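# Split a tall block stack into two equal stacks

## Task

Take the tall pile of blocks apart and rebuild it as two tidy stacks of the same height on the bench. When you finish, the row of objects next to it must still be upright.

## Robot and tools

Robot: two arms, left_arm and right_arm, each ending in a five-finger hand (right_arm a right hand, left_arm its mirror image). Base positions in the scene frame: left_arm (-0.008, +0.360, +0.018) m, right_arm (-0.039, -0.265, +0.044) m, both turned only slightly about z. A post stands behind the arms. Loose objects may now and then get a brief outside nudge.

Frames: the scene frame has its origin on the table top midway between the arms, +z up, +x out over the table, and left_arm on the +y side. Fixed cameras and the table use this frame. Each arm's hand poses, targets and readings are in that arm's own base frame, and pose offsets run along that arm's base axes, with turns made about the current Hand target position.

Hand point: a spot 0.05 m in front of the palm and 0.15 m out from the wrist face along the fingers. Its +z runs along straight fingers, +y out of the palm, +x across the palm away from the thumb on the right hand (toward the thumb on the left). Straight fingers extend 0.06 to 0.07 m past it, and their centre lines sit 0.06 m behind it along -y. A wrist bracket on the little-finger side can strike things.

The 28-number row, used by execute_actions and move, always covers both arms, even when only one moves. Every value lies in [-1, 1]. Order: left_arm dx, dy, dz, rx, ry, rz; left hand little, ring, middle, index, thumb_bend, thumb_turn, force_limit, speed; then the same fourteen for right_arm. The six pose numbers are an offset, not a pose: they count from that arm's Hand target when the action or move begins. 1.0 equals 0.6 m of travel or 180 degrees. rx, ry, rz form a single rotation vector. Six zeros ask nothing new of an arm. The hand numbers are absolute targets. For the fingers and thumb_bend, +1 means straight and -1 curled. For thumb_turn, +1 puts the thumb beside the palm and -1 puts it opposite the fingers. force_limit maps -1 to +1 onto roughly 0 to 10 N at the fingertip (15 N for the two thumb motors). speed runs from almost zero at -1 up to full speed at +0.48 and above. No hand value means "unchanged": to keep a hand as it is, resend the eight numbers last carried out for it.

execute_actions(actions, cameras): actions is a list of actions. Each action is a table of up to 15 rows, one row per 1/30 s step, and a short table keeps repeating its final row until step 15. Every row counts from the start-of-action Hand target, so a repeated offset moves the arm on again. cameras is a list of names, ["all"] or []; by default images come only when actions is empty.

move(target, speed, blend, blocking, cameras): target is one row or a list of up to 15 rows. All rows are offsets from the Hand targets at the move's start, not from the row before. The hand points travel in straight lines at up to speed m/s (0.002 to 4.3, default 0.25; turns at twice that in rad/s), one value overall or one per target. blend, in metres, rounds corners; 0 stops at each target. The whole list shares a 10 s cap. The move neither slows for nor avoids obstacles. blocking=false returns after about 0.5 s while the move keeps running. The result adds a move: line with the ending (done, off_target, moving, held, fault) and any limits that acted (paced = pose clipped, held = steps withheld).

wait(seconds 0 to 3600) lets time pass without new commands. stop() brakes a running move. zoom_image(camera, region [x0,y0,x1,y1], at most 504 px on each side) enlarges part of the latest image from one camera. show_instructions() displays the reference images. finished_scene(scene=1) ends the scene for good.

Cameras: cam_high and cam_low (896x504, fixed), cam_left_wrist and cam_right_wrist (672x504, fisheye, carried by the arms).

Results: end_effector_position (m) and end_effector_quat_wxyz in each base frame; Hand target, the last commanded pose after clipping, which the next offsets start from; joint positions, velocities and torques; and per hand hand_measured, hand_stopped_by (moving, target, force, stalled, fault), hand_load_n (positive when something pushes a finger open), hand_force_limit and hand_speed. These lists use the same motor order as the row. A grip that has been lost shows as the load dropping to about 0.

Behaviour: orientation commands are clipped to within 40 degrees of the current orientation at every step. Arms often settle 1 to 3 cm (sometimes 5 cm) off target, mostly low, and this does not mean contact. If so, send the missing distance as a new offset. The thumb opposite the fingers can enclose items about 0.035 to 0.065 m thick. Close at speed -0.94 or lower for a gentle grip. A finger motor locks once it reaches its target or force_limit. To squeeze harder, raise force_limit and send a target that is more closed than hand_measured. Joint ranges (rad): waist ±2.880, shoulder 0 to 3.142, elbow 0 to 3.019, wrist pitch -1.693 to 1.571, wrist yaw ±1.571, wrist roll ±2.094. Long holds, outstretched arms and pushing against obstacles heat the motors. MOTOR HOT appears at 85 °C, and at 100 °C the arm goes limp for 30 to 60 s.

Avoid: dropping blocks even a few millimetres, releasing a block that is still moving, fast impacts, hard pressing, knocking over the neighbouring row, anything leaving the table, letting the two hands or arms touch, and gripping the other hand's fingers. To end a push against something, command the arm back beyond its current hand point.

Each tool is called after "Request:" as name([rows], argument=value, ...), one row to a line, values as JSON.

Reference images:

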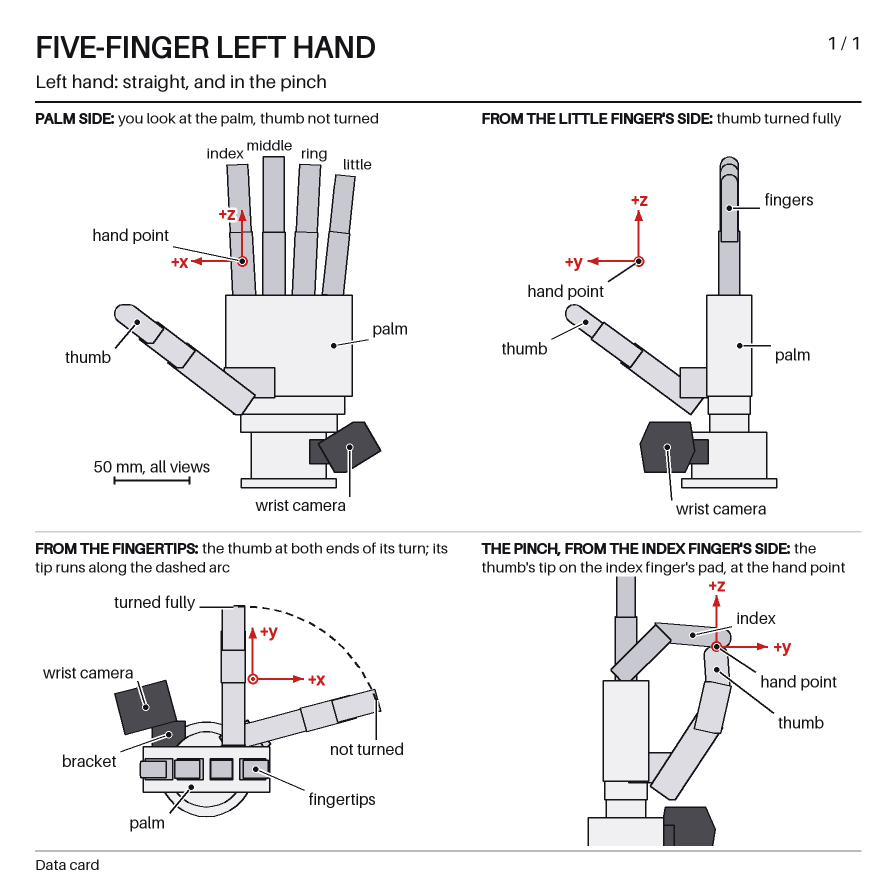

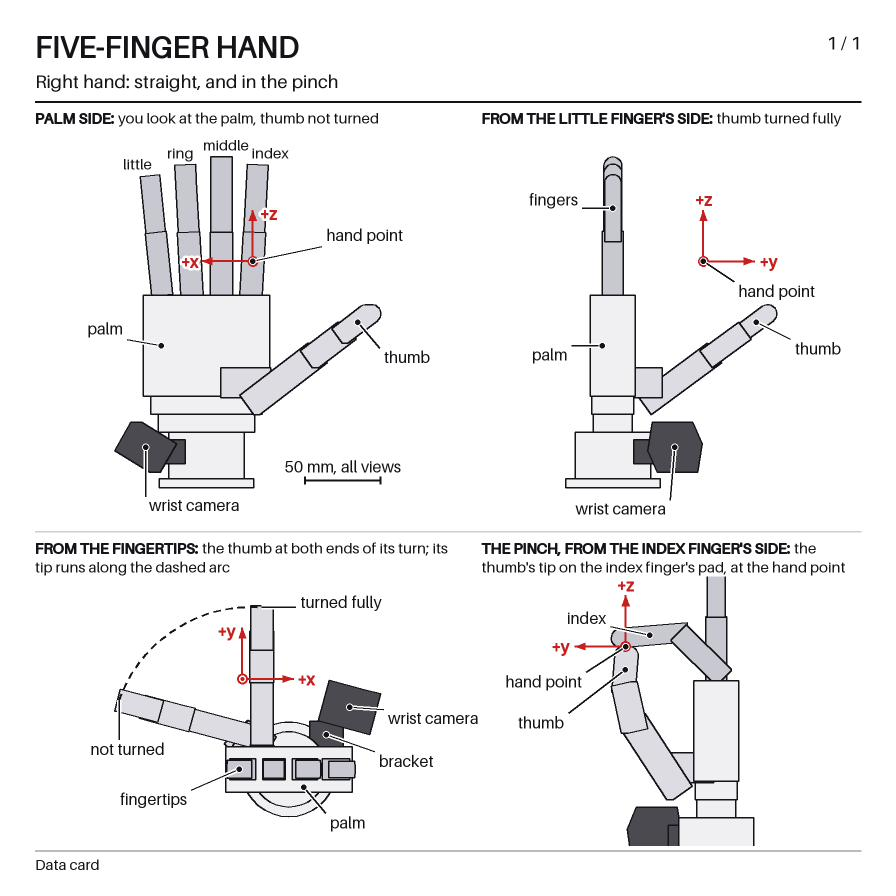

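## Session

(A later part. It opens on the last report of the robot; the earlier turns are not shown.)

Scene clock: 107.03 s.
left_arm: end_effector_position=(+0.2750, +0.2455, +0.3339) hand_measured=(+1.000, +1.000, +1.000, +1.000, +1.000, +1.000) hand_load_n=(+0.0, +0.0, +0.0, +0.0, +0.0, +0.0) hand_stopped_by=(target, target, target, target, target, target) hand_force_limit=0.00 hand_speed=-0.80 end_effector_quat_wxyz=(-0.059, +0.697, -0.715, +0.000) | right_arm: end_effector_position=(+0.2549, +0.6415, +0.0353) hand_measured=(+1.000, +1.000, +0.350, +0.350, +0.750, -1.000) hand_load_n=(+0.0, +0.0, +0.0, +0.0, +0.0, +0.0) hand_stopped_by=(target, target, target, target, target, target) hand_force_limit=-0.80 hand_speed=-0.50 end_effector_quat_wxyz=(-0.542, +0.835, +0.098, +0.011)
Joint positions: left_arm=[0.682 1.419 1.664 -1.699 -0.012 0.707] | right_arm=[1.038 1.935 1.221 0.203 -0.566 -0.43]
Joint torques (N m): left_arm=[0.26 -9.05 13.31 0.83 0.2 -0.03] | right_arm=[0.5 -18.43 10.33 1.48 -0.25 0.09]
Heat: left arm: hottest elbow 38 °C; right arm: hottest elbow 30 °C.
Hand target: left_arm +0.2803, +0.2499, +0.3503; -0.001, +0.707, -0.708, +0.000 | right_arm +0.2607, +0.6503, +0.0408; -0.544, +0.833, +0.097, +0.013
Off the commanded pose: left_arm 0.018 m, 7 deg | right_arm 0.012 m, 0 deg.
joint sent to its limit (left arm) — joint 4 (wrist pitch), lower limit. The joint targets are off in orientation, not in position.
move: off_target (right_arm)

Request:
move([
  [0,0,0,0,0,0,1,1,1,1,1,1,0,-0.8,0.0,0.004,0.07,0,0,0,1,1,0.35,0.35,0.75,-1,-0.8,-0.5],
  [0,0,0,0,0,0,1,1,1,1,1,1,0,-0.8,-0.0053,-0.0058,-0.0247,0,0,0,1,1,0.35,0.35,0.75,-1,-0.8,-0.5],
], speed=0.08, cameras=["cam_right_wrist"])

Request:
zoom_image(camera="cam_right_wrist", region=[240, 80, 500, 320])

Scene clock: 111.13 s.
left_arm: end_effector_position=(+0.2750, +0.2455, +0.3339) hand_measured=(+1.000, +1.000, +1.000, +1.000, +1.000, +1.000) hand_load_n=(+0.0, +0.0, +0.0, +0.0, +0.0, +0.0) hand_stopped_by=(target, target, target, target, target, target) hand_force_limit=0.00 hand_speed=-0.80 end_effector_quat_wxyz=(-0.059, +0.697, -0.715, +0.000) | right_arm: end_effector_position=(+0.2574, +0.6459, +0.0384) hand_measured=(+1.000, +1.000, +0.350, +0.350, +0.750, -1.000) hand_load_n=(+0.0, +0.0, +0.0, +0.0, +0.0, +0.0) hand_stopped_by=(target, target, target, target, target, target) hand_force_limit=-0.80 hand_speed=-0.50 end_effector_quat_wxyz=(-0.546, +0.831, +0.100, +0.015)
Joint positions: left_arm=[0.682 1.419 1.664 -1.699 -0.012 0.707] | right_arm=[1.038 1.939 1.23 0.212 -0.566 -0.43]
Joint torques (N m): left_arm=[0.03 -9.29 13.38 0.77 0.21 -0.07] | right_arm=[0.73 -17.44 7.9 2.71 -0.18 0.11]
Heat: left arm: hottest elbow 38 °C; right arm: hottest elbow 30 °C.
Hand target: left_arm +0.2803, +0.2499, +0.3503; -0.001, +0.707, -0.708, +0.000 | right_arm +0.2575, +0.6469, +0.0260; -0.544, +0.833, +0.097, +0.013
Off the commanded pose: left_arm 0.018 m, 7 deg | right_arm 0.012 m, 1 deg.
joint sent to its limit (left arm) — joint 4 (wrist pitch), lower limit. The joint targets are off in orientation, not in position.
move: off_target (right_arm)
cam_right_wrist: T_world_to_cam=[[0.45328, -0.26302, -0.85168, 0.08958], [-0.64137, -0.75977, -0.10671, 0.64513], [-0.61902, 0.59461, -0.51308, -0.08724]] pos_world=[0.31916, 0.56559, 0.10038]

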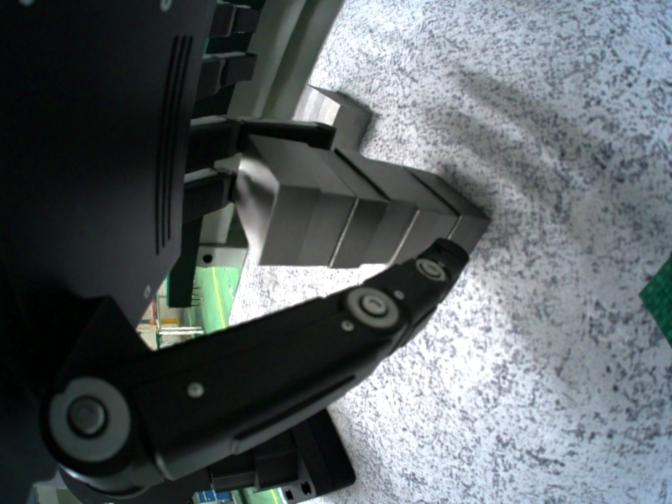

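Scaled by 1.938 from the camera's image (finer frame: 960x720).

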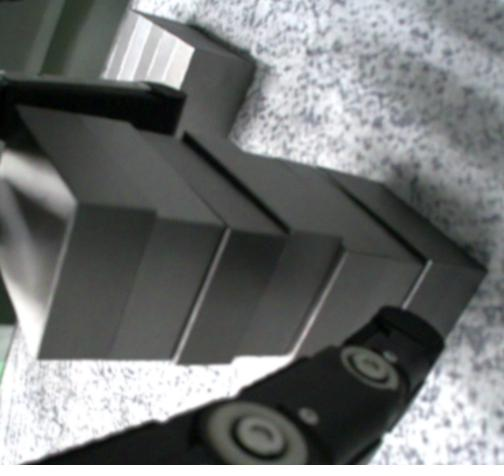

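Request:
move([
  [0,0,0,0,0,0,1,1,1,1,1,1,0,-0.8,0.0,0.002,0.055,0,0,0,1,1,0.35,0.35,0.75,-1,-0.8,-0.5],
  [0,0,0,0,0,0,1,1,1,1,1,1,0,-0.8,0,0.0015,0.006,0,0,0,1,1,0.35,0.35,0.75,-1,-0.8,-0.5],
], speed=0.08, cameras=["cam_right_wrist"])

Request:
zoom_image(camera="cam_right_wrist", region=[240, 80, 500, 320])

Scene clock: 114.13 s.
left_arm: end_effector_position=(+0.2750, +0.2455, +0.3339) hand_measured=(+1.000, +1.000, +1.000, +1.000, +1.000, +1.000) hand_load_n=(+0.0, +0.0, +0.0, +0.0, +0.0, +0.0) hand_stopped_by=(target, target, target, target, target, target) hand_force_limit=0.00 hand_speed=-0.80 end_effector_quat_wxyz=(-0.059, +0.697, -0.715, +0.000) | right_arm: end_effector_position=(+0.2572, +0.6453, +0.0427) hand_measured=(+1.000, +1.000, +0.350, +0.350, +0.750, -1.000) hand_load_n=(+0.0, +0.0, +0.0, -0.5, +0.0, +0.0) hand_stopped_by=(target, target, target, target, target, target) hand_force_limit=-0.80 hand_speed=-0.50 end_effector_quat_wxyz=(-0.547, +0.831, +0.100, +0.015)
Joint positions: left_arm=[0.682 1.419 1.664 -1.699 -0.012 0.707] | right_arm=[1.038 1.93 1.23 0.204 -0.566 -0.43]
Joint torques (N m): left_arm=[0.38 -9 13.33 0.54 0.2 -0.02] | right_arm=[0.79 -17.2 8.27 2.71 -0.16 0.1]
Heat: left arm: hottest elbow 39 °C; right arm: hottest elbow 30 °C.
Hand target: left_arm +0.2803, +0.2499, +0.3503; -0.001, +0.707, -0.708, +0.000 | right_arm +0.2575, +0.6479, +0.0298; -0.544, +0.833, +0.097, +0.013
Off the commanded pose: left_arm 0.018 m, 7 deg | right_arm 0.013 m, 1 deg.
joint sent to its limit (left arm) — joint 4 (wrist pitch), lower limit. The joint targets are off in orientation, not in position.
move: off_target (right_arm)
cam_right_wrist: T_world_to_cam=[[0.45345, -0.26297, -0.8516, 0.09317], [-0.6416, -0.75953, -0.10709, 0.64485], [-0.61866, 0.59495, -0.51313, -0.08523]] pos_world=[0.31876, 0.56499, 0.10467]

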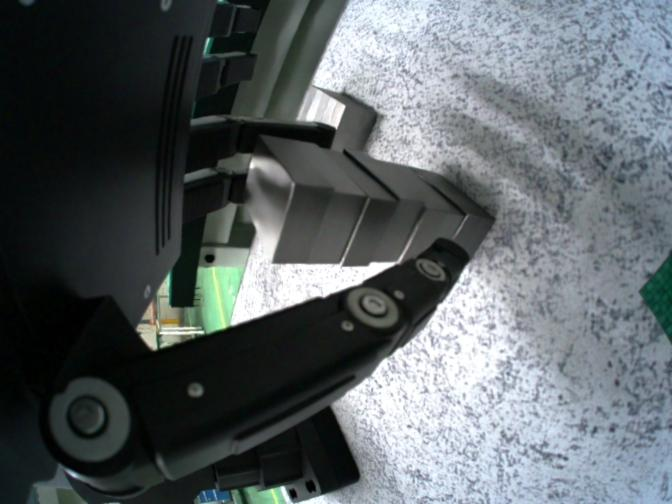

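Scaled by 1.938 from the camera's image (finer frame: 960x720).

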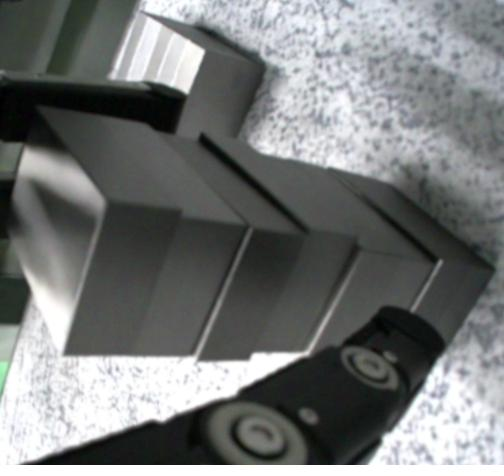

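Request:
move(target=[0,0,0,0,0,0,1,1,1,1,1,1,0,-0.8,0,0,0,0,0,0,1,1,0.24,0.24,0.52,-1,-0.8,-0.85], speed=0.06)

Request:
move(target=[0,0,0,0,0,0,1,1,1,1,1,1,0,-0.8,0,0,0,0,0,0,1,1,0.24,0.24,0.3,-1,-0.85,-0.95], speed=0.06, cameras=["cam_right_wrist"])

Request:
zoom_image(camera="cam_right_wrist", region=[240, 80, 500, 320])

Scene clock: 116.43 s.
left_arm: end_effector_position=(+0.2750, +0.2455, +0.3339) hand_measured=(+1.000, +1.000, +1.000, +1.000, +1.000, +1.000) hand_load_n=(+0.0, +0.0, +0.0, -0.5, +0.0, +0.0) hand_stopped_by=(target, target, target, target, target, target) hand_force_limit=0.00 hand_speed=-0.80 end_effector_quat_wxyz=(-0.059, +0.697, -0.715, +0.000) | right_arm: end_effector_position=(+0.2572, +0.6453, +0.0427) hand_measured=(+1.000, +1.000, +0.240, +0.240, +0.520, -1.000) hand_load_n=(+0.0, +0.0, +0.0, +0.0, +0.0, +0.0) hand_stopped_by=(target, target, target, target, target, target) hand_force_limit=-0.80 hand_speed=-0.85 end_effector_quat_wxyz=(-0.547, +0.831, +0.100, +0.015)
Joint positions: left_arm=[0.682 1.419 1.664 -1.699 -0.012 0.707] | right_arm=[1.038 1.93 1.23 0.204 -0.566 -0.43]
Joint torques (N m): left_arm=[0.73 -9.17 13.34 0.69 0.17 -0.01] | right_arm=[0.73 -16.97 8.24 2.71 -0.16 0.1]
Heat: left arm: hottest elbow 39 °C; right arm: hottest elbow 30 °C.
Hand target: left_arm +0.2803, +0.2499, +0.3503; -0.001, +0.707, -0.708, +0.000 | right_arm +0.2575, +0.6479, +0.0298; -0.544, +0.833, +0.097, +0.013
Off the commanded pose: left_arm 0.018 m, 7 deg | right_arm 0.013 m, 1 deg.
joint sent to its limit (left arm) — joint 4 (wrist pitch), lower limit. The joint targets are off in orientation, not in position.
move: done

Scene clock: 117.40 s.
left_arm: end_effector_position=(+0.2750, +0.2455, +0.3339) hand_measured=(+1.000, +1.000, +1.000, +1.000, +1.000, +1.000) hand_load_n=(+0.0, +0.0, +0.0, +0.0, +0.0, +0.0) hand_stopped_by=(target, target, target, target, target, target) hand_force_limit=0.00 hand_speed=-0.80 end_effector_quat_wxyz=(-0.059, +0.697, -0.715, +0.000) | right_arm: end_effector_position=(+0.2572, +0.6453, +0.0427) hand_measured=(+1.000, +1.000, +0.240, +0.240, +0.466, -1.000) hand_load_n=(+0.0, +0.0, +0.0, +0.0, +1.0, +1.0) hand_stopped_by=(target, target, target, target, force, target) hand_force_limit=-0.85 hand_speed=-0.95 end_effector_quat_wxyz=(-0.547, +0.831, +0.100, +0.015)
Joint positions: left_arm=[0.682 1.419 1.664 -1.699 -0.012 0.707] | right_arm=[1.038 1.93 1.23 0.204 -0.566 -0.43]
Joint torques (N m): left_arm=[0.44 -9 13.42 0.61 0.19 -0.02] | right_arm=[0.79 -17.08 8.28 2.69 -0.16 0.1]
Heat: left arm: hottest elbow 39 °C; right arm: hottest elbow 30 °C.
Hand target: left_arm +0.2803, +0.2499, +0.3503; -0.001, +0.707, -0.708, +0.000 | right_arm +0.2575, +0.6479, +0.0299; -0.544, +0.833, +0.097, +0.013
Off the commanded pose: left_arm 0.018 m, 7 deg | right_arm 0.013 m, 1 deg.
joint sent to its limit (left arm) — joint 4 (wrist pitch), lower limit. The joint targets are off in orientation, not in position.
move: done
cam_right_wrist: T_world_to_cam=[[0.45345, -0.26297, -0.8516, 0.09317], [-0.6416, -0.75953, -0.10709, 0.64485], [-0.61866, 0.59495, -0.51313, -0.08523]] pos_world=[0.31876, 0.56499, 0.10467]

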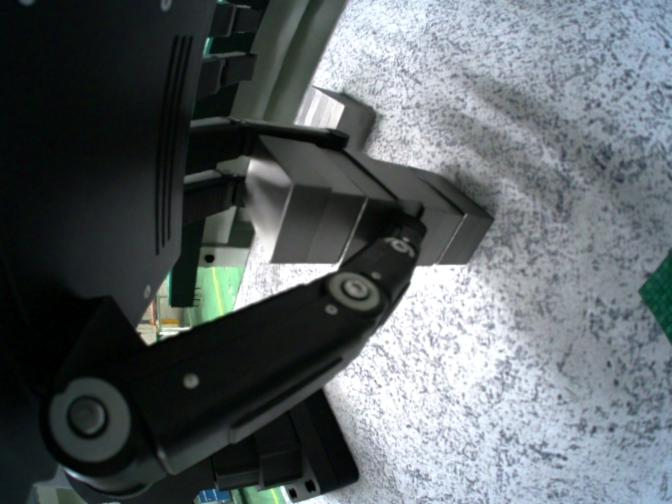

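Scaled by 1.938 from the camera's image (finer frame: 960x720).

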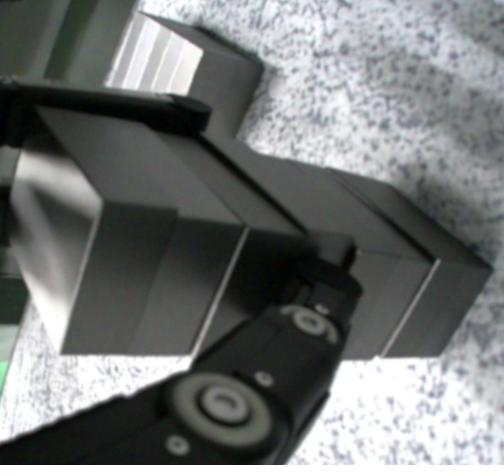

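Request:
move(target=[0,0,0,0,0,0,1,1,1,1,1,1,0,-0.8,0,0,0,0,0,0,1,1,-0.1,-0.1,0.3,-1,-0.85,-0.95], speed=0.06, cameras=["cam_right_wrist"])

Request:
zoom_image(camera="cam_right_wrist", region=[240, 80, 500, 320])

Scene clock: 118.90 s.
left_arm: end_effector_position=(+0.2750, +0.2455, +0.3339) hand_measured=(+1.000, +1.000, +1.000, +1.000, +1.000, +1.000) hand_load_n=(+0.0, +0.0, +0.0, +0.5, +0.0, +0.0) hand_stopped_by=(target, target, target, target, target, target) hand_force_limit=0.00 hand_speed=-0.80 end_effector_quat_wxyz=(-0.059, +0.697, -0.715, +0.000) | right_arm: end_effector_position=(+0.2571, +0.6453, +0.0425) hand_measured=(+1.000, +1.000, +0.152, +0.156, +0.466, -1.000) hand_load_n=(+0.0, +0.0, +2.0, +0.0, +2.0, +0.5) hand_stopped_by=(target, target, force, force, force, target) hand_force_limit=-0.85 hand_speed=-0.95 end_effector_quat_wxyz=(-0.546, +0.831, +0.100, +0.015)
Joint positions: left_arm=[0.682 1.419 1.664 -1.699 -0.012 0.707] | right_arm=[1.038 1.931 1.23 0.204 -0.566 -0.43]
Joint torques (N m): left_arm=[1.32 -9.17 13.46 0.65 0.2 -0.05] | right_arm=[0.67 -16.91 8.27 2.71 -0.17 0.11]
Heat: left arm: hottest elbow 39 °C; right arm: hottest elbow 30 °C.
Hand target: left_arm +0.2803, +0.2499, +0.3503; -0.001, +0.707, -0.708, +0.000 | right_arm +0.2575, +0.6478, +0.0297; -0.544, +0.833, +0.097, +0.013
Off the commanded pose: left_arm 0.018 m, 7 deg | right_arm 0.013 m, 1 deg.
joint sent to its limit (left arm) — joint 4 (wrist pitch), lower limit. The joint targets are off in orientation, not in position.
move: done
cam_right_wrist: T_world_to_cam=[[0.45328, -0.26327, -0.8516, 0.09323], [-0.64162, -0.75956, -0.10669, 0.64481], [-0.61876, 0.59477, -0.51321, -0.08519]] pos_world=[0.31876, 0.56499, 0.10447]

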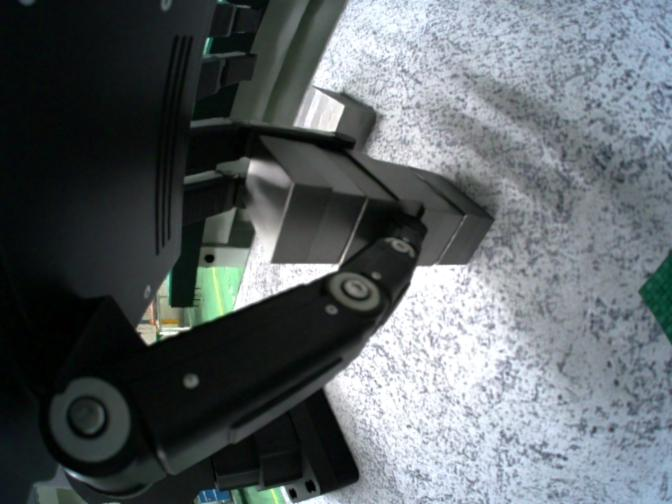

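Scaled by 1.938 from the camera's image (finer frame: 960x720).

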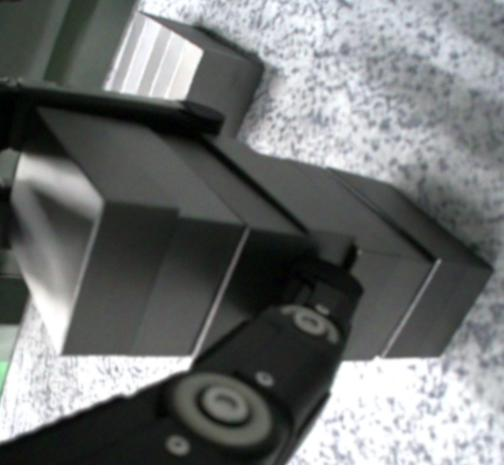

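Request:
move(target=[0,0,0,0,0,0,1,1,1,1,1,1,0,-0.8,0,0,0,0,0,0,1,1,0.15,-0.15,0.3,-1,-0.6,-0.95], speed=0.06)

Request:
move(target=[0,0,0,0,0,0,1,1,1,1,1,1,0,-0.8,0,0,0,0,0,0,1,1,-0.15,-0.2,0.3,-1,-0.35,-0.95], speed=0.06, cameras=["cam_right_wrist"])

Scene clock: 120.40 s.
left_arm: end_effector_position=(+0.2750, +0.2455, +0.3339) hand_measured=(+1.000, +1.000, +1.000, +1.000, +1.000, +1.000) hand_load_n=(+0.0, +0.0, +0.0, +0.0, +0.0, +0.0) hand_stopped_by=(target, target, target, target, target, target) hand_force_limit=0.00 hand_speed=-0.80 end_effector_quat_wxyz=(-0.059, +0.697, -0.715, +0.000) | right_arm: end_effector_position=(+0.2572, +0.6453, +0.0424) hand_measured=(+1.000, +1.000, +0.150, +0.142, +0.466, -1.000) hand_load_n=(+0.0, +0.0, +1.0, +2.0, +2.0, +0.0) hand_stopped_by=(target, target, target, force, force, target) hand_force_limit=-0.60 hand_speed=-0.95 end_effector_quat_wxyz=(-0.546, +0.831, +0.100, +0.015)
Joint positions: left_arm=[0.682 1.419 1.664 -1.699 -0.012 0.707] | right_arm=[1.038 1.931 1.23 0.204 -0.565 -0.43]
Joint torques (N m): left_arm=[0.38 -9.11 13.3 0.72 0.2 -0.03] | right_arm=[0.73 -17.03 8.27 2.7 -0.16 0.1]
Heat: left arm: hottest elbow 39 °C; right arm: hottest elbow 30 °C.
Hand target: left_arm +0.2803, +0.2499, +0.3503; -0.001, +0.707, -0.708, +0.000 | right_arm +0.2576, +0.6479, +0.0297; -0.544, +0.833, +0.097, +0.013
Off the commanded pose: left_arm 0.018 m, 7 deg | right_arm 0.013 m, 1 deg.
joint sent to its limit (left arm) — joint 4 (wrist pitch), lower limit. The joint targets are off in orientation, not in position.
move: done

Scene clock: 120.90 s.
left_arm: end_effector_position=(+0.2750, +0.2455, +0.3339) hand_measured=(+1.000, +1.000, +1.000, +1.000, +1.000, +1.000) hand_load_n=(+0.0, +0.0, +0.0, +0.0, +0.0, +0.0) hand_stopped_by=(target, target, target, target, target, target) hand_force_limit=0.00 hand_speed=-0.80 end_effector_quat_wxyz=(-0.059, +0.697, -0.715, +0.000) | right_arm: end_effector_position=(+0.2573, +0.6453, +0.0425) hand_measured=(+1.000, +1.000, +0.142, +0.130, +0.466, -1.000) hand_load_n=(+0.0, +0.0, +3.0, +4.5, +4.5, +0.0) hand_stopped_by=(target, target, force, force, force, target) hand_force_limit=-0.35 hand_speed=-0.95 end_effector_quat_wxyz=(-0.547, +0.831, +0.100, +0.015)
Joint positions: left_arm=[0.682 1.419 1.664 -1.699 -0.012 0.707] | right_arm=[1.038 1.931 1.23 0.204 -0.565 -0.43]
Joint torques (N m): left_arm=[0.97 -8.64 13.56 0.94 0.21 -0.03] | right_arm=[0.73 -17.08 8.32 2.71 -0.17 0.1]
Heat: left arm: hottest elbow 39 °C; right arm: hottest elbow 30 °C.
Hand target: left_arm +0.2803, +0.2499, +0.3503; -0.001, +0.707, -0.708, +0.000 | right_arm +0.2575, +0.6479, +0.0297; -0.544, +0.833, +0.097, +0.013
Off the commanded pose: left_arm 0.018 m, 7 deg | right_arm 0.013 m, 1 deg.
joint sent to its limit (left arm) — joint 4 (wrist pitch), lower limit. The joint targets are off in orientation, not in position.
move: done
cam_right_wrist: T_world_to_cam=[[0.45356, -0.26317, -0.85148, 0.09302], [-0.64183, -0.75932, -0.1072, 0.64485], [-0.61834, 0.59513, -0.51331, -0.08545]] pos_world=[0.31885, 0.56499, 0.10447]

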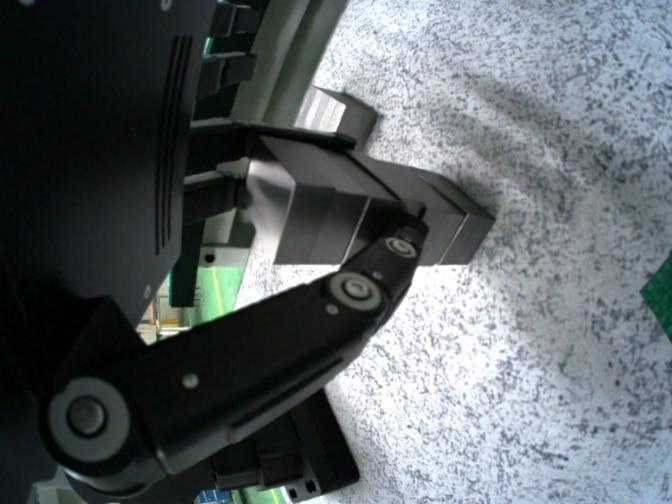

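Request:
move(target=[0,0,0,0,0,0,1,1,1,1,1,1,0,-0.8,0.0025,0.004,0.075,0.0178,-0.0105,0,1,1,-0.15,-0.2,0.3,-1,-0.35,-0.95], speed=0.08, cameras=["cam_right_wrist","cam_high"])

Request:
zoom_image(camera="cam_right_wrist", region=[240, 80, 500, 320])

Request:
zoom_image(camera="cam_high", region=[560, 260, 680, 380])

Scene clock: 124.27 s.
left_arm: end_effector_position=(+0.2750, +0.2455, +0.3339) hand_measured=(+1.000, +1.000, +1.000, +1.000, +1.000, +1.000) hand_load_n=(+0.0, +0.0, +0.0, +0.0, +0.0, +0.0) hand_stopped_by=(target, target, target, target, target, target) hand_force_limit=0.00 hand_speed=-0.80 end_effector_quat_wxyz=(-0.059, +0.697, -0.715, +0.000) | right_arm: end_effector_position=(+0.2558, +0.6417, +0.0437) hand_measured=(+1.000, +1.000, +0.142, +0.130, +0.466, -1.000) hand_load_n=(+0.0, +0.0, +2.5, +3.5, +5.0, +0.0) hand_stopped_by=(target, target, force, force, force, target) hand_force_limit=-0.35 hand_speed=-0.95 end_effector_quat_wxyz=(-0.546, +0.832, +0.099, +0.016)
Joint positions: left_arm=[0.682 1.419 1.664 -1.699 -0.012 0.707] | right_arm=[1.038 1.92 1.218 0.204 -0.561 -0.43]
Joint torques (N m): left_arm=[0.32 -9 13.37 0.76 0.19 -0.04] | right_arm=[0.73 -22.36 8.66 2.66 -0.34 0.1]
Heat: left arm: hottest elbow 39 °C; right arm: hottest elbow 30 °C.
Hand target: left_arm +0.2803, +0.2499, +0.3503; -0.001, +0.707, -0.708, +0.000 | right_arm +0.2590, +0.6502, +0.0747; -0.566, +0.817, +0.105, +0.029
Off the commanded pose: left_arm 0.018 m, 7 deg | right_arm 0.032 m, 3 deg.
joint sent to its limit (left arm) — joint 4 (wrist pitch), lower limit. The joint targets are off in orientation, not in position.
move: off_target (right_arm)
cam_right_wrist: T_world_to_cam=[[0.45329, -0.26661, -0.85056, 0.09594], [-0.64428, -0.75741, -0.10595, 0.64068], [-0.61598, 0.59603, -0.5151, -0.08465]] pos_world=[0.31715, 0.56129, 0.10588]
Images, in order (width x height): cam_high 896x504, cam_right_wrist 672x504.

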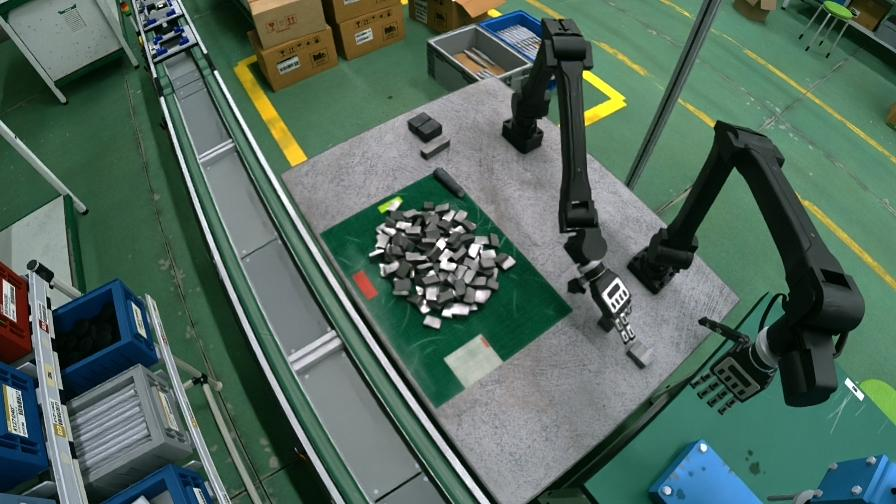

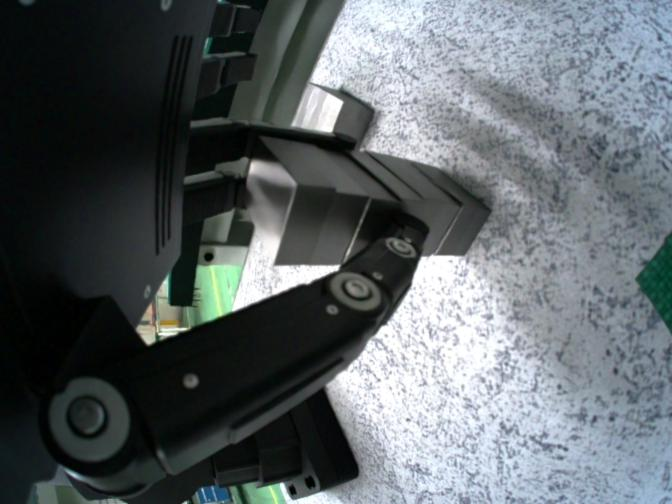

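Scaled by 1.938 from the camera's image (finer frame: 960x720).

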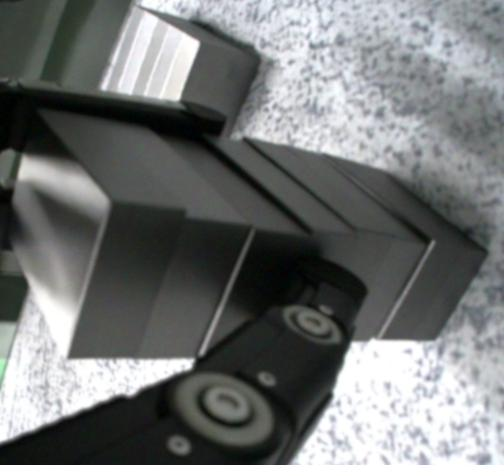

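Scaled by 4.200 from the camera's image (finer frame: 1280x720).

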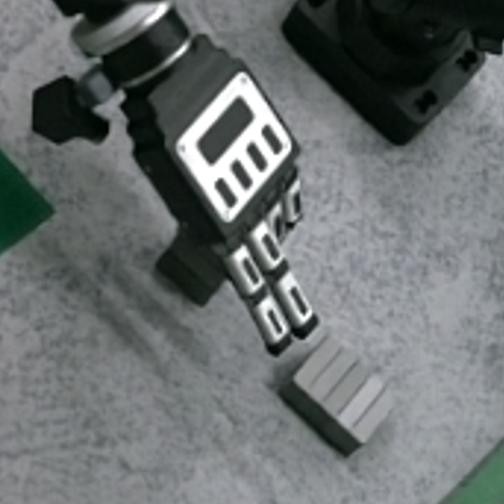

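Request:
move(target=[0,0,0,0,0,0,1,1,1,1,1,1,0,-0.8,0.0015,0.008,0.04,0.004,-0.002,0,1,1,-0.15,-0.2,0.3,-1,-0.35,-0.95], speed=0.1, cameras=["cam_right_wrist"])

Request:
zoom_image(camera="cam_right_wrist", region=[240, 80, 500, 320])

Scene clock: 125.83 s.
left_arm: end_effector_position=(+0.2750, +0.2455, +0.3339) hand_measured=(+1.000, +1.000, +1.000, +1.000, +1.000, +1.000) hand_load_n=(+0.0, +0.0, +0.0, +0.0, +0.0, +0.0) hand_stopped_by=(target, target, target, target, target, target) hand_force_limit=0.00 hand_speed=-0.80 end_effector_quat_wxyz=(-0.059, +0.697, -0.715, +0.000) | right_arm: end_effector_position=(+0.2555, +0.6403, +0.0601) hand_measured=(+1.000, +1.000, +0.142, +0.130, +0.466, -1.000) hand_load_n=(+0.0, +0.0, +2.0, +3.5, +5.0, +0.0) hand_stopped_by=(target, target, force, force, force, target) hand_force_limit=-0.35 hand_speed=-0.95 end_effector_quat_wxyz=(-0.548, +0.830, +0.099, +0.019)
Joint positions: left_arm=[0.682 1.419 1.664 -1.699 -0.012 0.707] | right_arm=[1.038 1.889 1.218 0.181 -0.559 -0.43]
Joint torques (N m): left_arm=[0.44 -8.47 13.3 0.72 0.22 0.02] | right_arm=[0.91 -21.89 10.5 2.18 -0.35 0.12]
Heat: left arm: hottest elbow 39 °C; right arm: hottest elbow 30 °C.
Hand target: left_arm +0.2803, +0.2499, +0.3503; -0.001, +0.707, -0.708, +0.000 | right_arm +0.2599, +0.6550, +0.0988; -0.570, +0.814, +0.107, +0.033
Off the commanded pose: left_arm 0.018 m, 7 deg | right_arm 0.042 m, 4 deg.
joint sent to its limit (left arm) — joint 4 (wrist pitch), lower limit. The joint targets are off in orientation, not in position.
move: off_target (right_arm)
cam_right_wrist: T_world_to_cam=[[0.45684, -0.26244, -0.84996, 0.10608], [-0.64529, -0.75545, -0.11357, 0.64051], [-0.61229, 0.60035, -0.51447, -0.0794]] pos_world=[0.31624, 0.55938, 0.12206]

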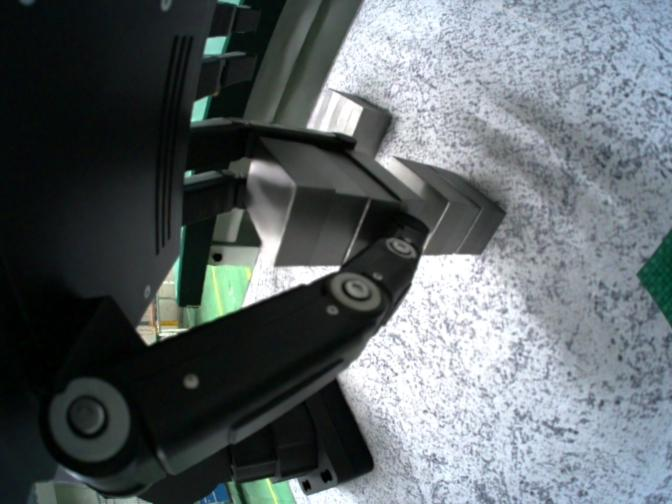

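Scaled by 1.938 from the camera's image (finer frame: 960x720).

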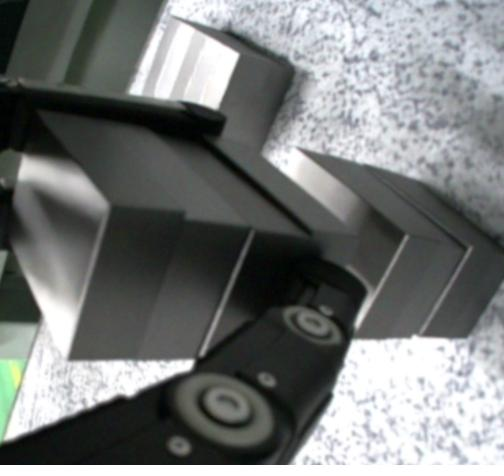

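Request:
move([
  [0,0,0,0,0,0,1,1,1,1,1,1,0,-0.8,0,0,0.075,-0.0218,0.0125,0,1,1,-0.15,-0.2,0.3,-1,-0.35,-0.95],
  [0,0,0,0,0,0,1,1,1,1,1,1,0,-0.8,0.137,0,0.075,-0.0218,0.0125,0,1,1,-0.15,-0.2,0.3,-1,-0.35,-0.95],
], speed=0.08, blend=[0.02,0], cameras=["cam_right_wrist","cam_left_wrist","cam_high"])

Request:
zoom_image(camera="cam_right_wrist", region=[200, 60, 500, 340])

Request:
zoom_image(camera="cam_left_wrist", region=[290, 180, 450, 340])

Scene clock: 132.53 s.
left_arm: end_effector_position=(+0.2750, +0.2455, +0.3339) hand_measured=(+1.000, +1.000, +1.000, +1.000, +1.000, +1.000) hand_load_n=(+0.0, +0.0, +0.0, +0.0, +0.0, -0.5) hand_stopped_by=(target, target, target, target, target, target) hand_force_limit=0.00 hand_speed=-0.80 end_effector_quat_wxyz=(-0.059, +0.697, -0.715, +0.000) | right_arm: end_effector_position=(+0.3268, +0.6357, +0.1086) hand_measured=(+1.000, +1.000, +0.142, +0.130, +0.466, -1.000) hand_load_n=(+0.0, +0.0, +2.5, +3.0, +5.5, +0.0) hand_stopped_by=(target, target, force, force, force, target) hand_force_limit=-0.35 hand_speed=-0.95 end_effector_quat_wxyz=(-0.521, +0.849, +0.084, -0.005)
Joint positions: left_arm=[0.682 1.419 1.664 -1.699 -0.012 0.707] | right_arm=[0.933 1.914 1.456 -0.151 -0.648 -0.487]
Joint torques (N m): left_arm=[0.26 -8.82 13.34 0.79 0.2 -0.03] | right_arm=[0.26 -20.89 14.06 1.91 -0.8 0.02]
Heat: left arm: hottest elbow 39 °C; right arm: hottest elbow 31 °C.
Hand target: left_arm +0.2803, +0.2499, +0.3503; -0.001, +0.707, -0.708, +0.000 | right_arm +0.3421, +0.6550, +0.1436; -0.544, +0.833, +0.097, +0.013
Off the commanded pose: left_arm 0.018 m, 7 deg | right_arm 0.043 m, 4 deg.
joint sent to its limit (left arm) — joint 4 (wrist pitch), lower limit. The joint targets are off in orientation, not in position.
move: off_target (right_arm)
cam_left_wrist: T_world_to_cam=[[0.95386, -0.29994, 0.01363, -0.18576], [-0.27212, -0.84442, 0.46141, 0.11889], [-0.12688, -0.44383, -0.88708, 0.55115]] pos_world=[0.27947, 0.2893, 0.43659]
cam_right_wrist: T_world_to_cam=[[0.41075, -0.32306, -0.85259, 0.16734], [-0.65275, -0.75707, -0.02761, 0.68277], [-0.63655, 0.56788, -0.52184, 0.02145]] pos_world=[0.3906, 0.55878, 0.17272]
Images, in order (width x height): cam_high 896x504, cam_left_wrist 672x504, cam_right_wrist 672x504.

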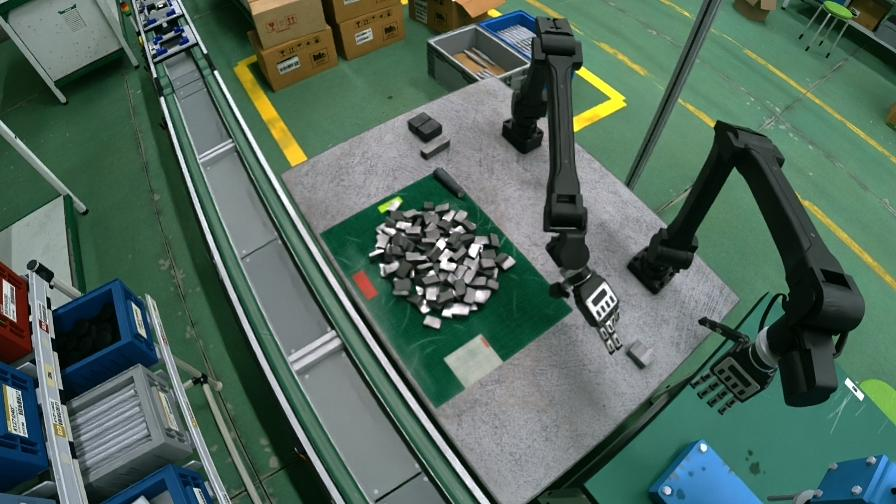

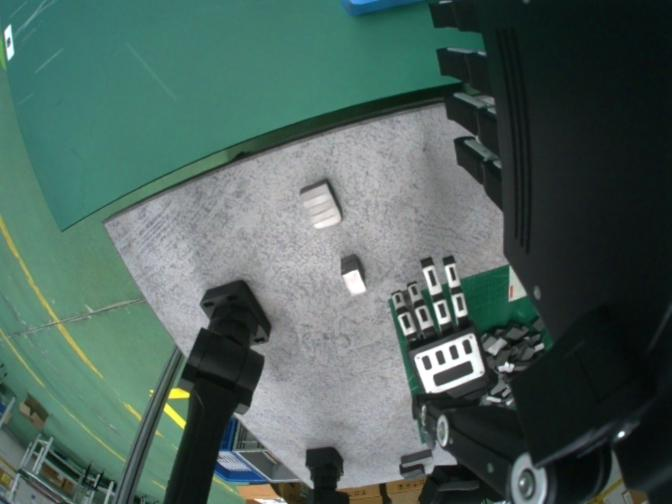

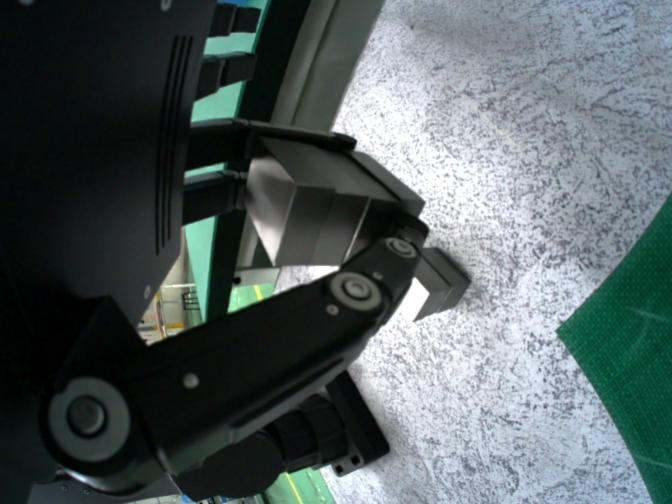

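Scaled by 1.680 from the camera's image (finer frame: 960x720).

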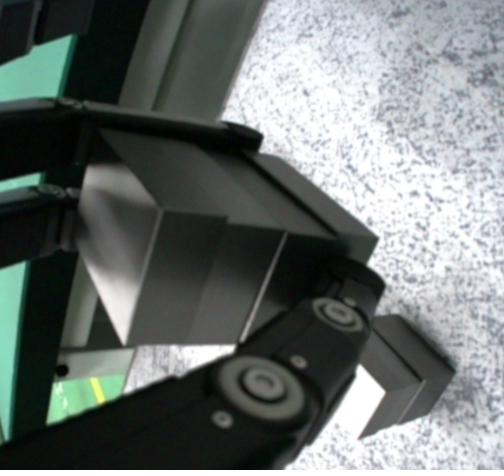

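Scaled by 3.150 from the camera's image (finer frame: 960x720).

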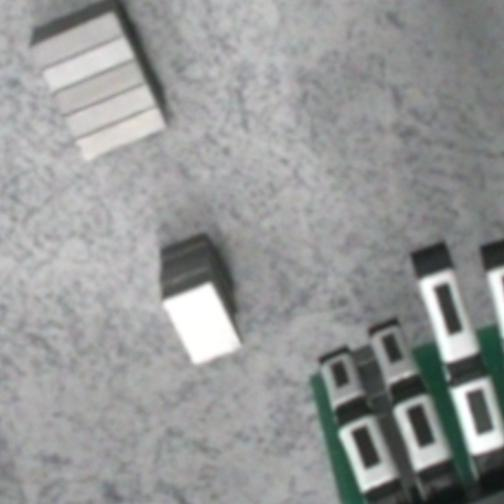

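Request:
move(target=[0,0,0,0,0,0,1,1,1,1,1,1,0,-0.8,0,-0.0142,-0.19,0,0,0,1,1,-0.15,-0.2,0.3,-1,-0.35,-0.95], speed=0.08, cameras=["cam_right_wrist","cam_left_wrist"])

Request:
zoom_image(camera="cam_right_wrist", region=[200, 60, 560, 340])

Scene clock: 137.00 s.
left_arm: end_effector_position=(+0.2750, +0.2455, +0.3339) hand_measured=(+1.000, +1.000, +1.000, +1.000, +1.000, +1.000) hand_load_n=(+0.0, +0.0, +0.0, +0.0, -0.5, +0.0) hand_stopped_by=(target, target, target, target, target, target) hand_force_limit=0.00 hand_speed=-0.80 end_effector_quat_wxyz=(-0.059, +0.697, -0.715, +0.000) | right_arm: end_effector_position=(+0.3307, +0.6385, +0.0131) hand_measured=(+1.000, +1.000, +0.142, +0.130, +0.466, -1.000) hand_load_n=(+0.0, +0.0, +2.5, +3.5, +5.0, +0.0) hand_stopped_by=(target, target, force, force, force, target) hand_force_limit=-0.35 hand_speed=-0.95 end_effector_quat_wxyz=(-0.526, +0.846, +0.088, -0.002)
Joint positions: left_arm=[0.682 1.419 1.664 -1.699 -0.012 0.707] | right_arm=[0.93 2.054 1.388 0.069 -0.654 -0.494]
Joint torques (N m): left_arm=[0.91 -8.76 13.29 0.65 0.16 -0.08] | right_arm=[-0.15 -22.12 9.21 3.17 -0.8 0.03]
Heat: left arm: hottest elbow 39 °C; right arm: hottest elbow 32 °C.
Hand target: left_arm +0.2803, +0.2499, +0.3503; -0.001, +0.707, -0.708, +0.000 | right_arm +0.3421, +0.6465, +0.0296; -0.544, +0.833, +0.097, +0.013
Off the commanded pose: left_arm 0.018 m, 7 deg | right_arm 0.022 m, 3 deg.
joint sent to its limit (left arm) — joint 4 (wrist pitch), lower limit. The joint targets are off in orientation, not in position.
move: off_target (right_arm)
cam_left_wrist: T_world_to_cam=[[0.95386, -0.29994, 0.01363, -0.18576], [-0.27212, -0.84442, 0.46141, 0.11889], [-0.12688, -0.44383, -0.88708, 0.55115]] pos_world=[0.27947, 0.2893, 0.43659]
cam_right_wrist: T_world_to_cam=[[0.42057, -0.3104, -0.85251, 0.07399], [-0.64822, -0.76024, -0.04299, 0.68551], [-0.63476, 0.57069, -0.52094, -0.02986]] pos_world=[0.3943, 0.56116, 0.07699]
Images, in order (width x height): cam_left_wrist 672x504, cam_right_wrist 672x504.

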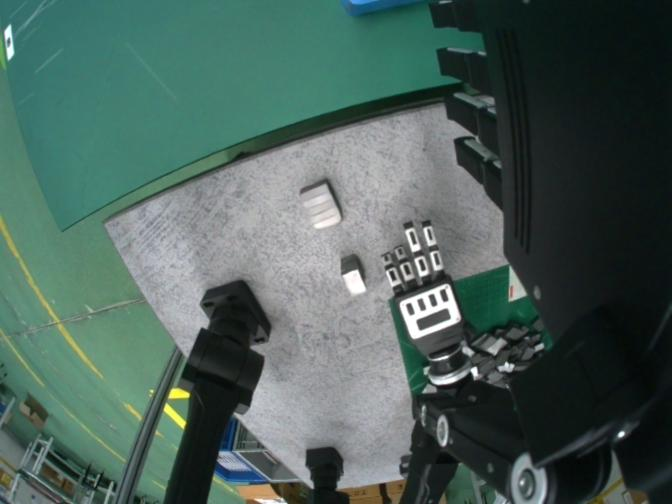

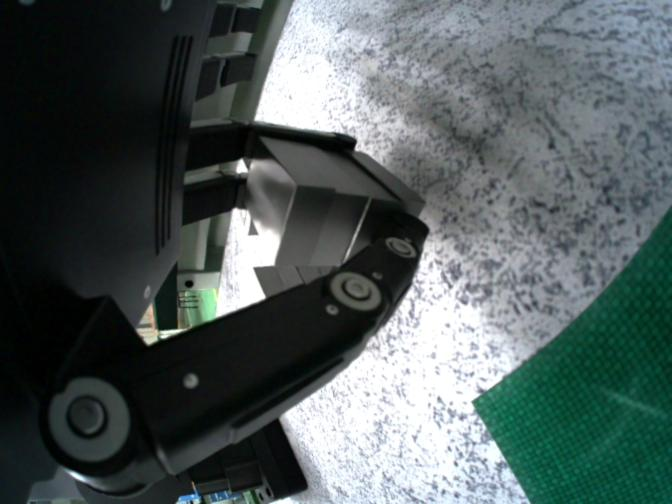

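Scaled by 1.400 from the camera's image (finer frame: 960x720).

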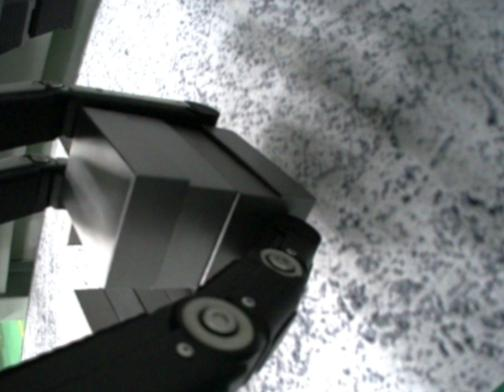

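Request:
move(target=[0,0,0,0,0,0,1,1,1,1,1,1,0,-0.8,0,0,0.01,0.0168,-0.0104,0.0078,1,1,-0.15,-0.2,0.3,-1,-0.35,-0.95], speed=0.06, cameras=["cam_right_wrist"])

Request:
zoom_image(camera="cam_right_wrist", region=[200, 60, 560, 340])

Scene clock: 139.37 s.
left_arm: end_effector_position=(+0.2750, +0.2455, +0.3339) hand_measured=(+1.000, +1.000, +1.000, +1.000, +1.000, +1.000) hand_load_n=(+0.0, +0.0, +0.0, +0.0, +0.0, +0.0) hand_stopped_by=(target, target, target, target, target, target) hand_force_limit=0.00 hand_speed=-0.80 end_effector_quat_wxyz=(-0.059, +0.697, -0.715, +0.000) | right_arm: end_effector_position=(+0.3309, +0.6389, +0.0143) hand_measured=(+1.000, +1.000, +0.142, +0.130, +0.466, -1.000) hand_load_n=(+0.0, +0.0, +2.0, +3.0, +5.0, +0.0) hand_stopped_by=(target, target, force, force, force, target) hand_force_limit=-0.35 hand_speed=-0.95 end_effector_quat_wxyz=(-0.545, +0.832, +0.105, +0.005)
Joint positions: left_arm=[0.682 1.419 1.664 -1.699 -0.012 0.707] | right_arm=[0.925 2.054 1.362 0.143 -0.683 -0.505]
Joint torques (N m): left_arm=[0.21 -8.53 13.42 0.7 0.22 -0.05] | right_arm=[-0.03 -22.59 8.83 3.23 -0.79 0.01]
Heat: left arm: hottest elbow 40 °C; right arm: hottest elbow 32 °C.
Hand target: left_arm +0.2803, +0.2499, +0.3503; -0.001, +0.707, -0.708, +0.000 | right_arm +0.3421, +0.6465, +0.0356; -0.564, +0.817, +0.116, +0.022
Off the commanded pose: left_arm 0.018 m, 7 deg | right_arm 0.025 m, 4 deg.
joint sent to its limit (left arm) — joint 4 (wrist pitch), lower limit. The joint targets are off in orientation, not in position.
move: off_target (right_arm)
cam_right_wrist: T_world_to_cam=[[0.4498, -0.25836, -0.85494, 0.0321], [-0.62805, -0.77209, -0.0971, 0.68763], [-0.63501, 0.58062, -0.50955, -0.03578]] pos_world=[0.39471, 0.55998, 0.07599]

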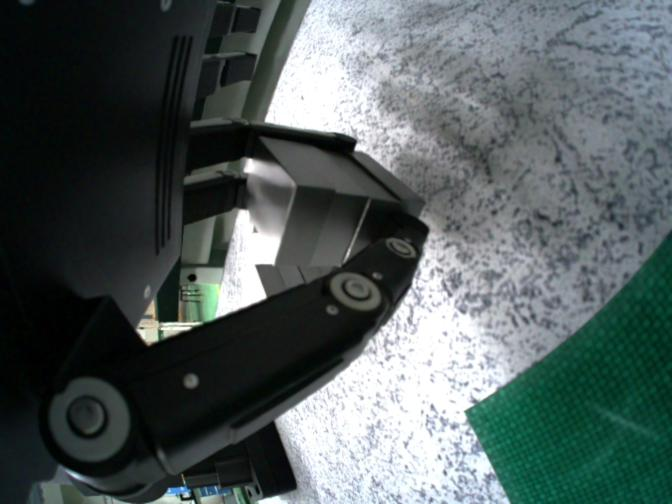

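Scaled by 1.400 from the camera's image (finer frame: 960x720).

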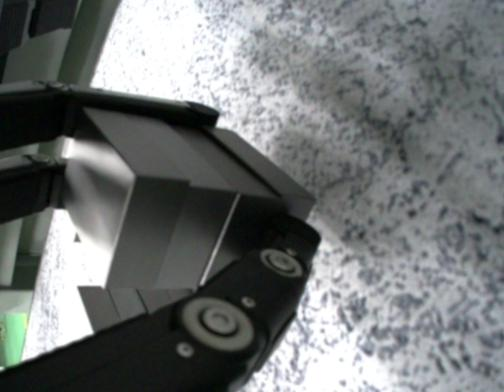

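Request:
move(target=[0,0,0,0,0,0,1,1,1,1,1,1,0,-0.8,0,0,-0.0133,0,0,0,1,1,-0.15,-0.2,0.3,-1,-0.35,-0.95], speed=0.03)

Scene clock: 140.47 s.
left_arm: end_effector_position=(+0.2750, +0.2455, +0.3339) hand_measured=(+1.000, +1.000, +1.000, +1.000, +1.000, +1.000) hand_load_n=(+0.0, +0.0, +0.0, +0.0, +0.0, +0.0) hand_stopped_by=(target, target, target, target, target, target) hand_force_limit=0.00 hand_speed=-0.80 end_effector_quat_wxyz=(-0.059, +0.697, -0.715, +0.000) | right_arm: end_effector_position=(+0.3317, +0.6399, +0.0152) hand_measured=(+1.000, +1.000, +0.142, +0.130, +0.466, -1.000) hand_load_n=(+0.0, +0.0, +2.0, +3.0, +5.5, +0.0) hand_stopped_by=(target, target, force, force, force, target) hand_force_limit=-0.35 hand_speed=-0.95 end_effector_quat_wxyz=(-0.549, +0.829, +0.107, +0.009)
Joint positions: left_arm=[0.682 1.419 1.664 -1.699 -0.012 0.707] | right_arm=[0.925 2.054 1.358 0.158 -0.683 -0.505]
Joint torques (N m): left_arm=[0.15 -9.23 13.38 0.83 0.18 -0.04] | right_arm=[0.09 -21.36 8.87 3.25 -0.76 0.01]
Heat: left arm: hottest elbow 40 °C; right arm: hottest elbow 32 °C.
Hand target: left_arm +0.2803, +0.2499, +0.3503; -0.001, +0.707, -0.708, +0.000 | right_arm +0.3422, +0.6465, +0.0276; -0.564, +0.817, +0.116, +0.022
Off the commanded pose: left_arm 0.018 m, 7 deg | right_arm 0.017 m, 3 deg.
joint sent to its limit (left arm) — joint 4 (wrist pitch), lower limit. The joint targets are off in orientation, not in position.
move: off_target (right_arm)

Request:
move(target=[0,0,0,0,0,0,1,1,1,1,1,1,0,-0.8,0,0,-0.02,-0.0042,0.0031,0,1,1,-0.15,-0.2,0.3,-1,-0.35,-0.95], speed=0.03)

Scene clock: 141.83 s.
left_arm: end_effector_position=(+0.2750, +0.2455, +0.3339) hand_measured=(+1.000, +1.000, +1.000, +1.000, +1.000, +1.000) hand_load_n=(+0.0, +0.0, -0.5, +0.0, +0.0, +0.0) hand_stopped_by=(target, target, target, target, target, target) hand_force_limit=0.00 hand_speed=-0.80 end_effector_quat_wxyz=(-0.059, +0.697, -0.715, +0.000) | right_arm: end_effector_position=(+0.3300, +0.6377, -0.0007) hand_measured=(+1.000, +1.000, +0.142, +0.130, +0.466, -1.000) hand_load_n=(+0.0, +0.0, +2.0, +3.0, +5.5, +0.0) hand_stopped_by=(target, target, force, force, force, target) hand_force_limit=-0.35 hand_speed=-0.95 end_effector_quat_wxyz=(-0.542, +0.834, +0.104, +0.002)
Joint positions: left_arm=[0.682 1.419 1.664 -1.699 -0.012 0.707] | right_arm=[0.925 2.078 1.358 0.159 -0.684 -0.505]
Joint torques (N m): left_arm=[1.03 -8.82 13.29 0.83 0.18 -0.03] | right_arm=[-0.03 -22.12 9.16 3.17 -0.77 0.01]
Heat: left arm: hottest elbow 40 °C; right arm: hottest elbow 32 °C.
Hand target: left_arm +0.2803, +0.2499, +0.3503; -0.001, +0.707, -0.708, +0.000 | right_arm +0.3421, +0.6465, +0.0157; -0.560, +0.821, +0.113, +0.017
Off the commanded pose: left_arm 0.018 m, 7 deg | right_arm 0.022 m, 3 deg.
joint sent to its limit (left arm) — joint 4 (wrist pitch), lower limit. The joint targets are off in orientation, not in position.
move: off_target (right_arm)


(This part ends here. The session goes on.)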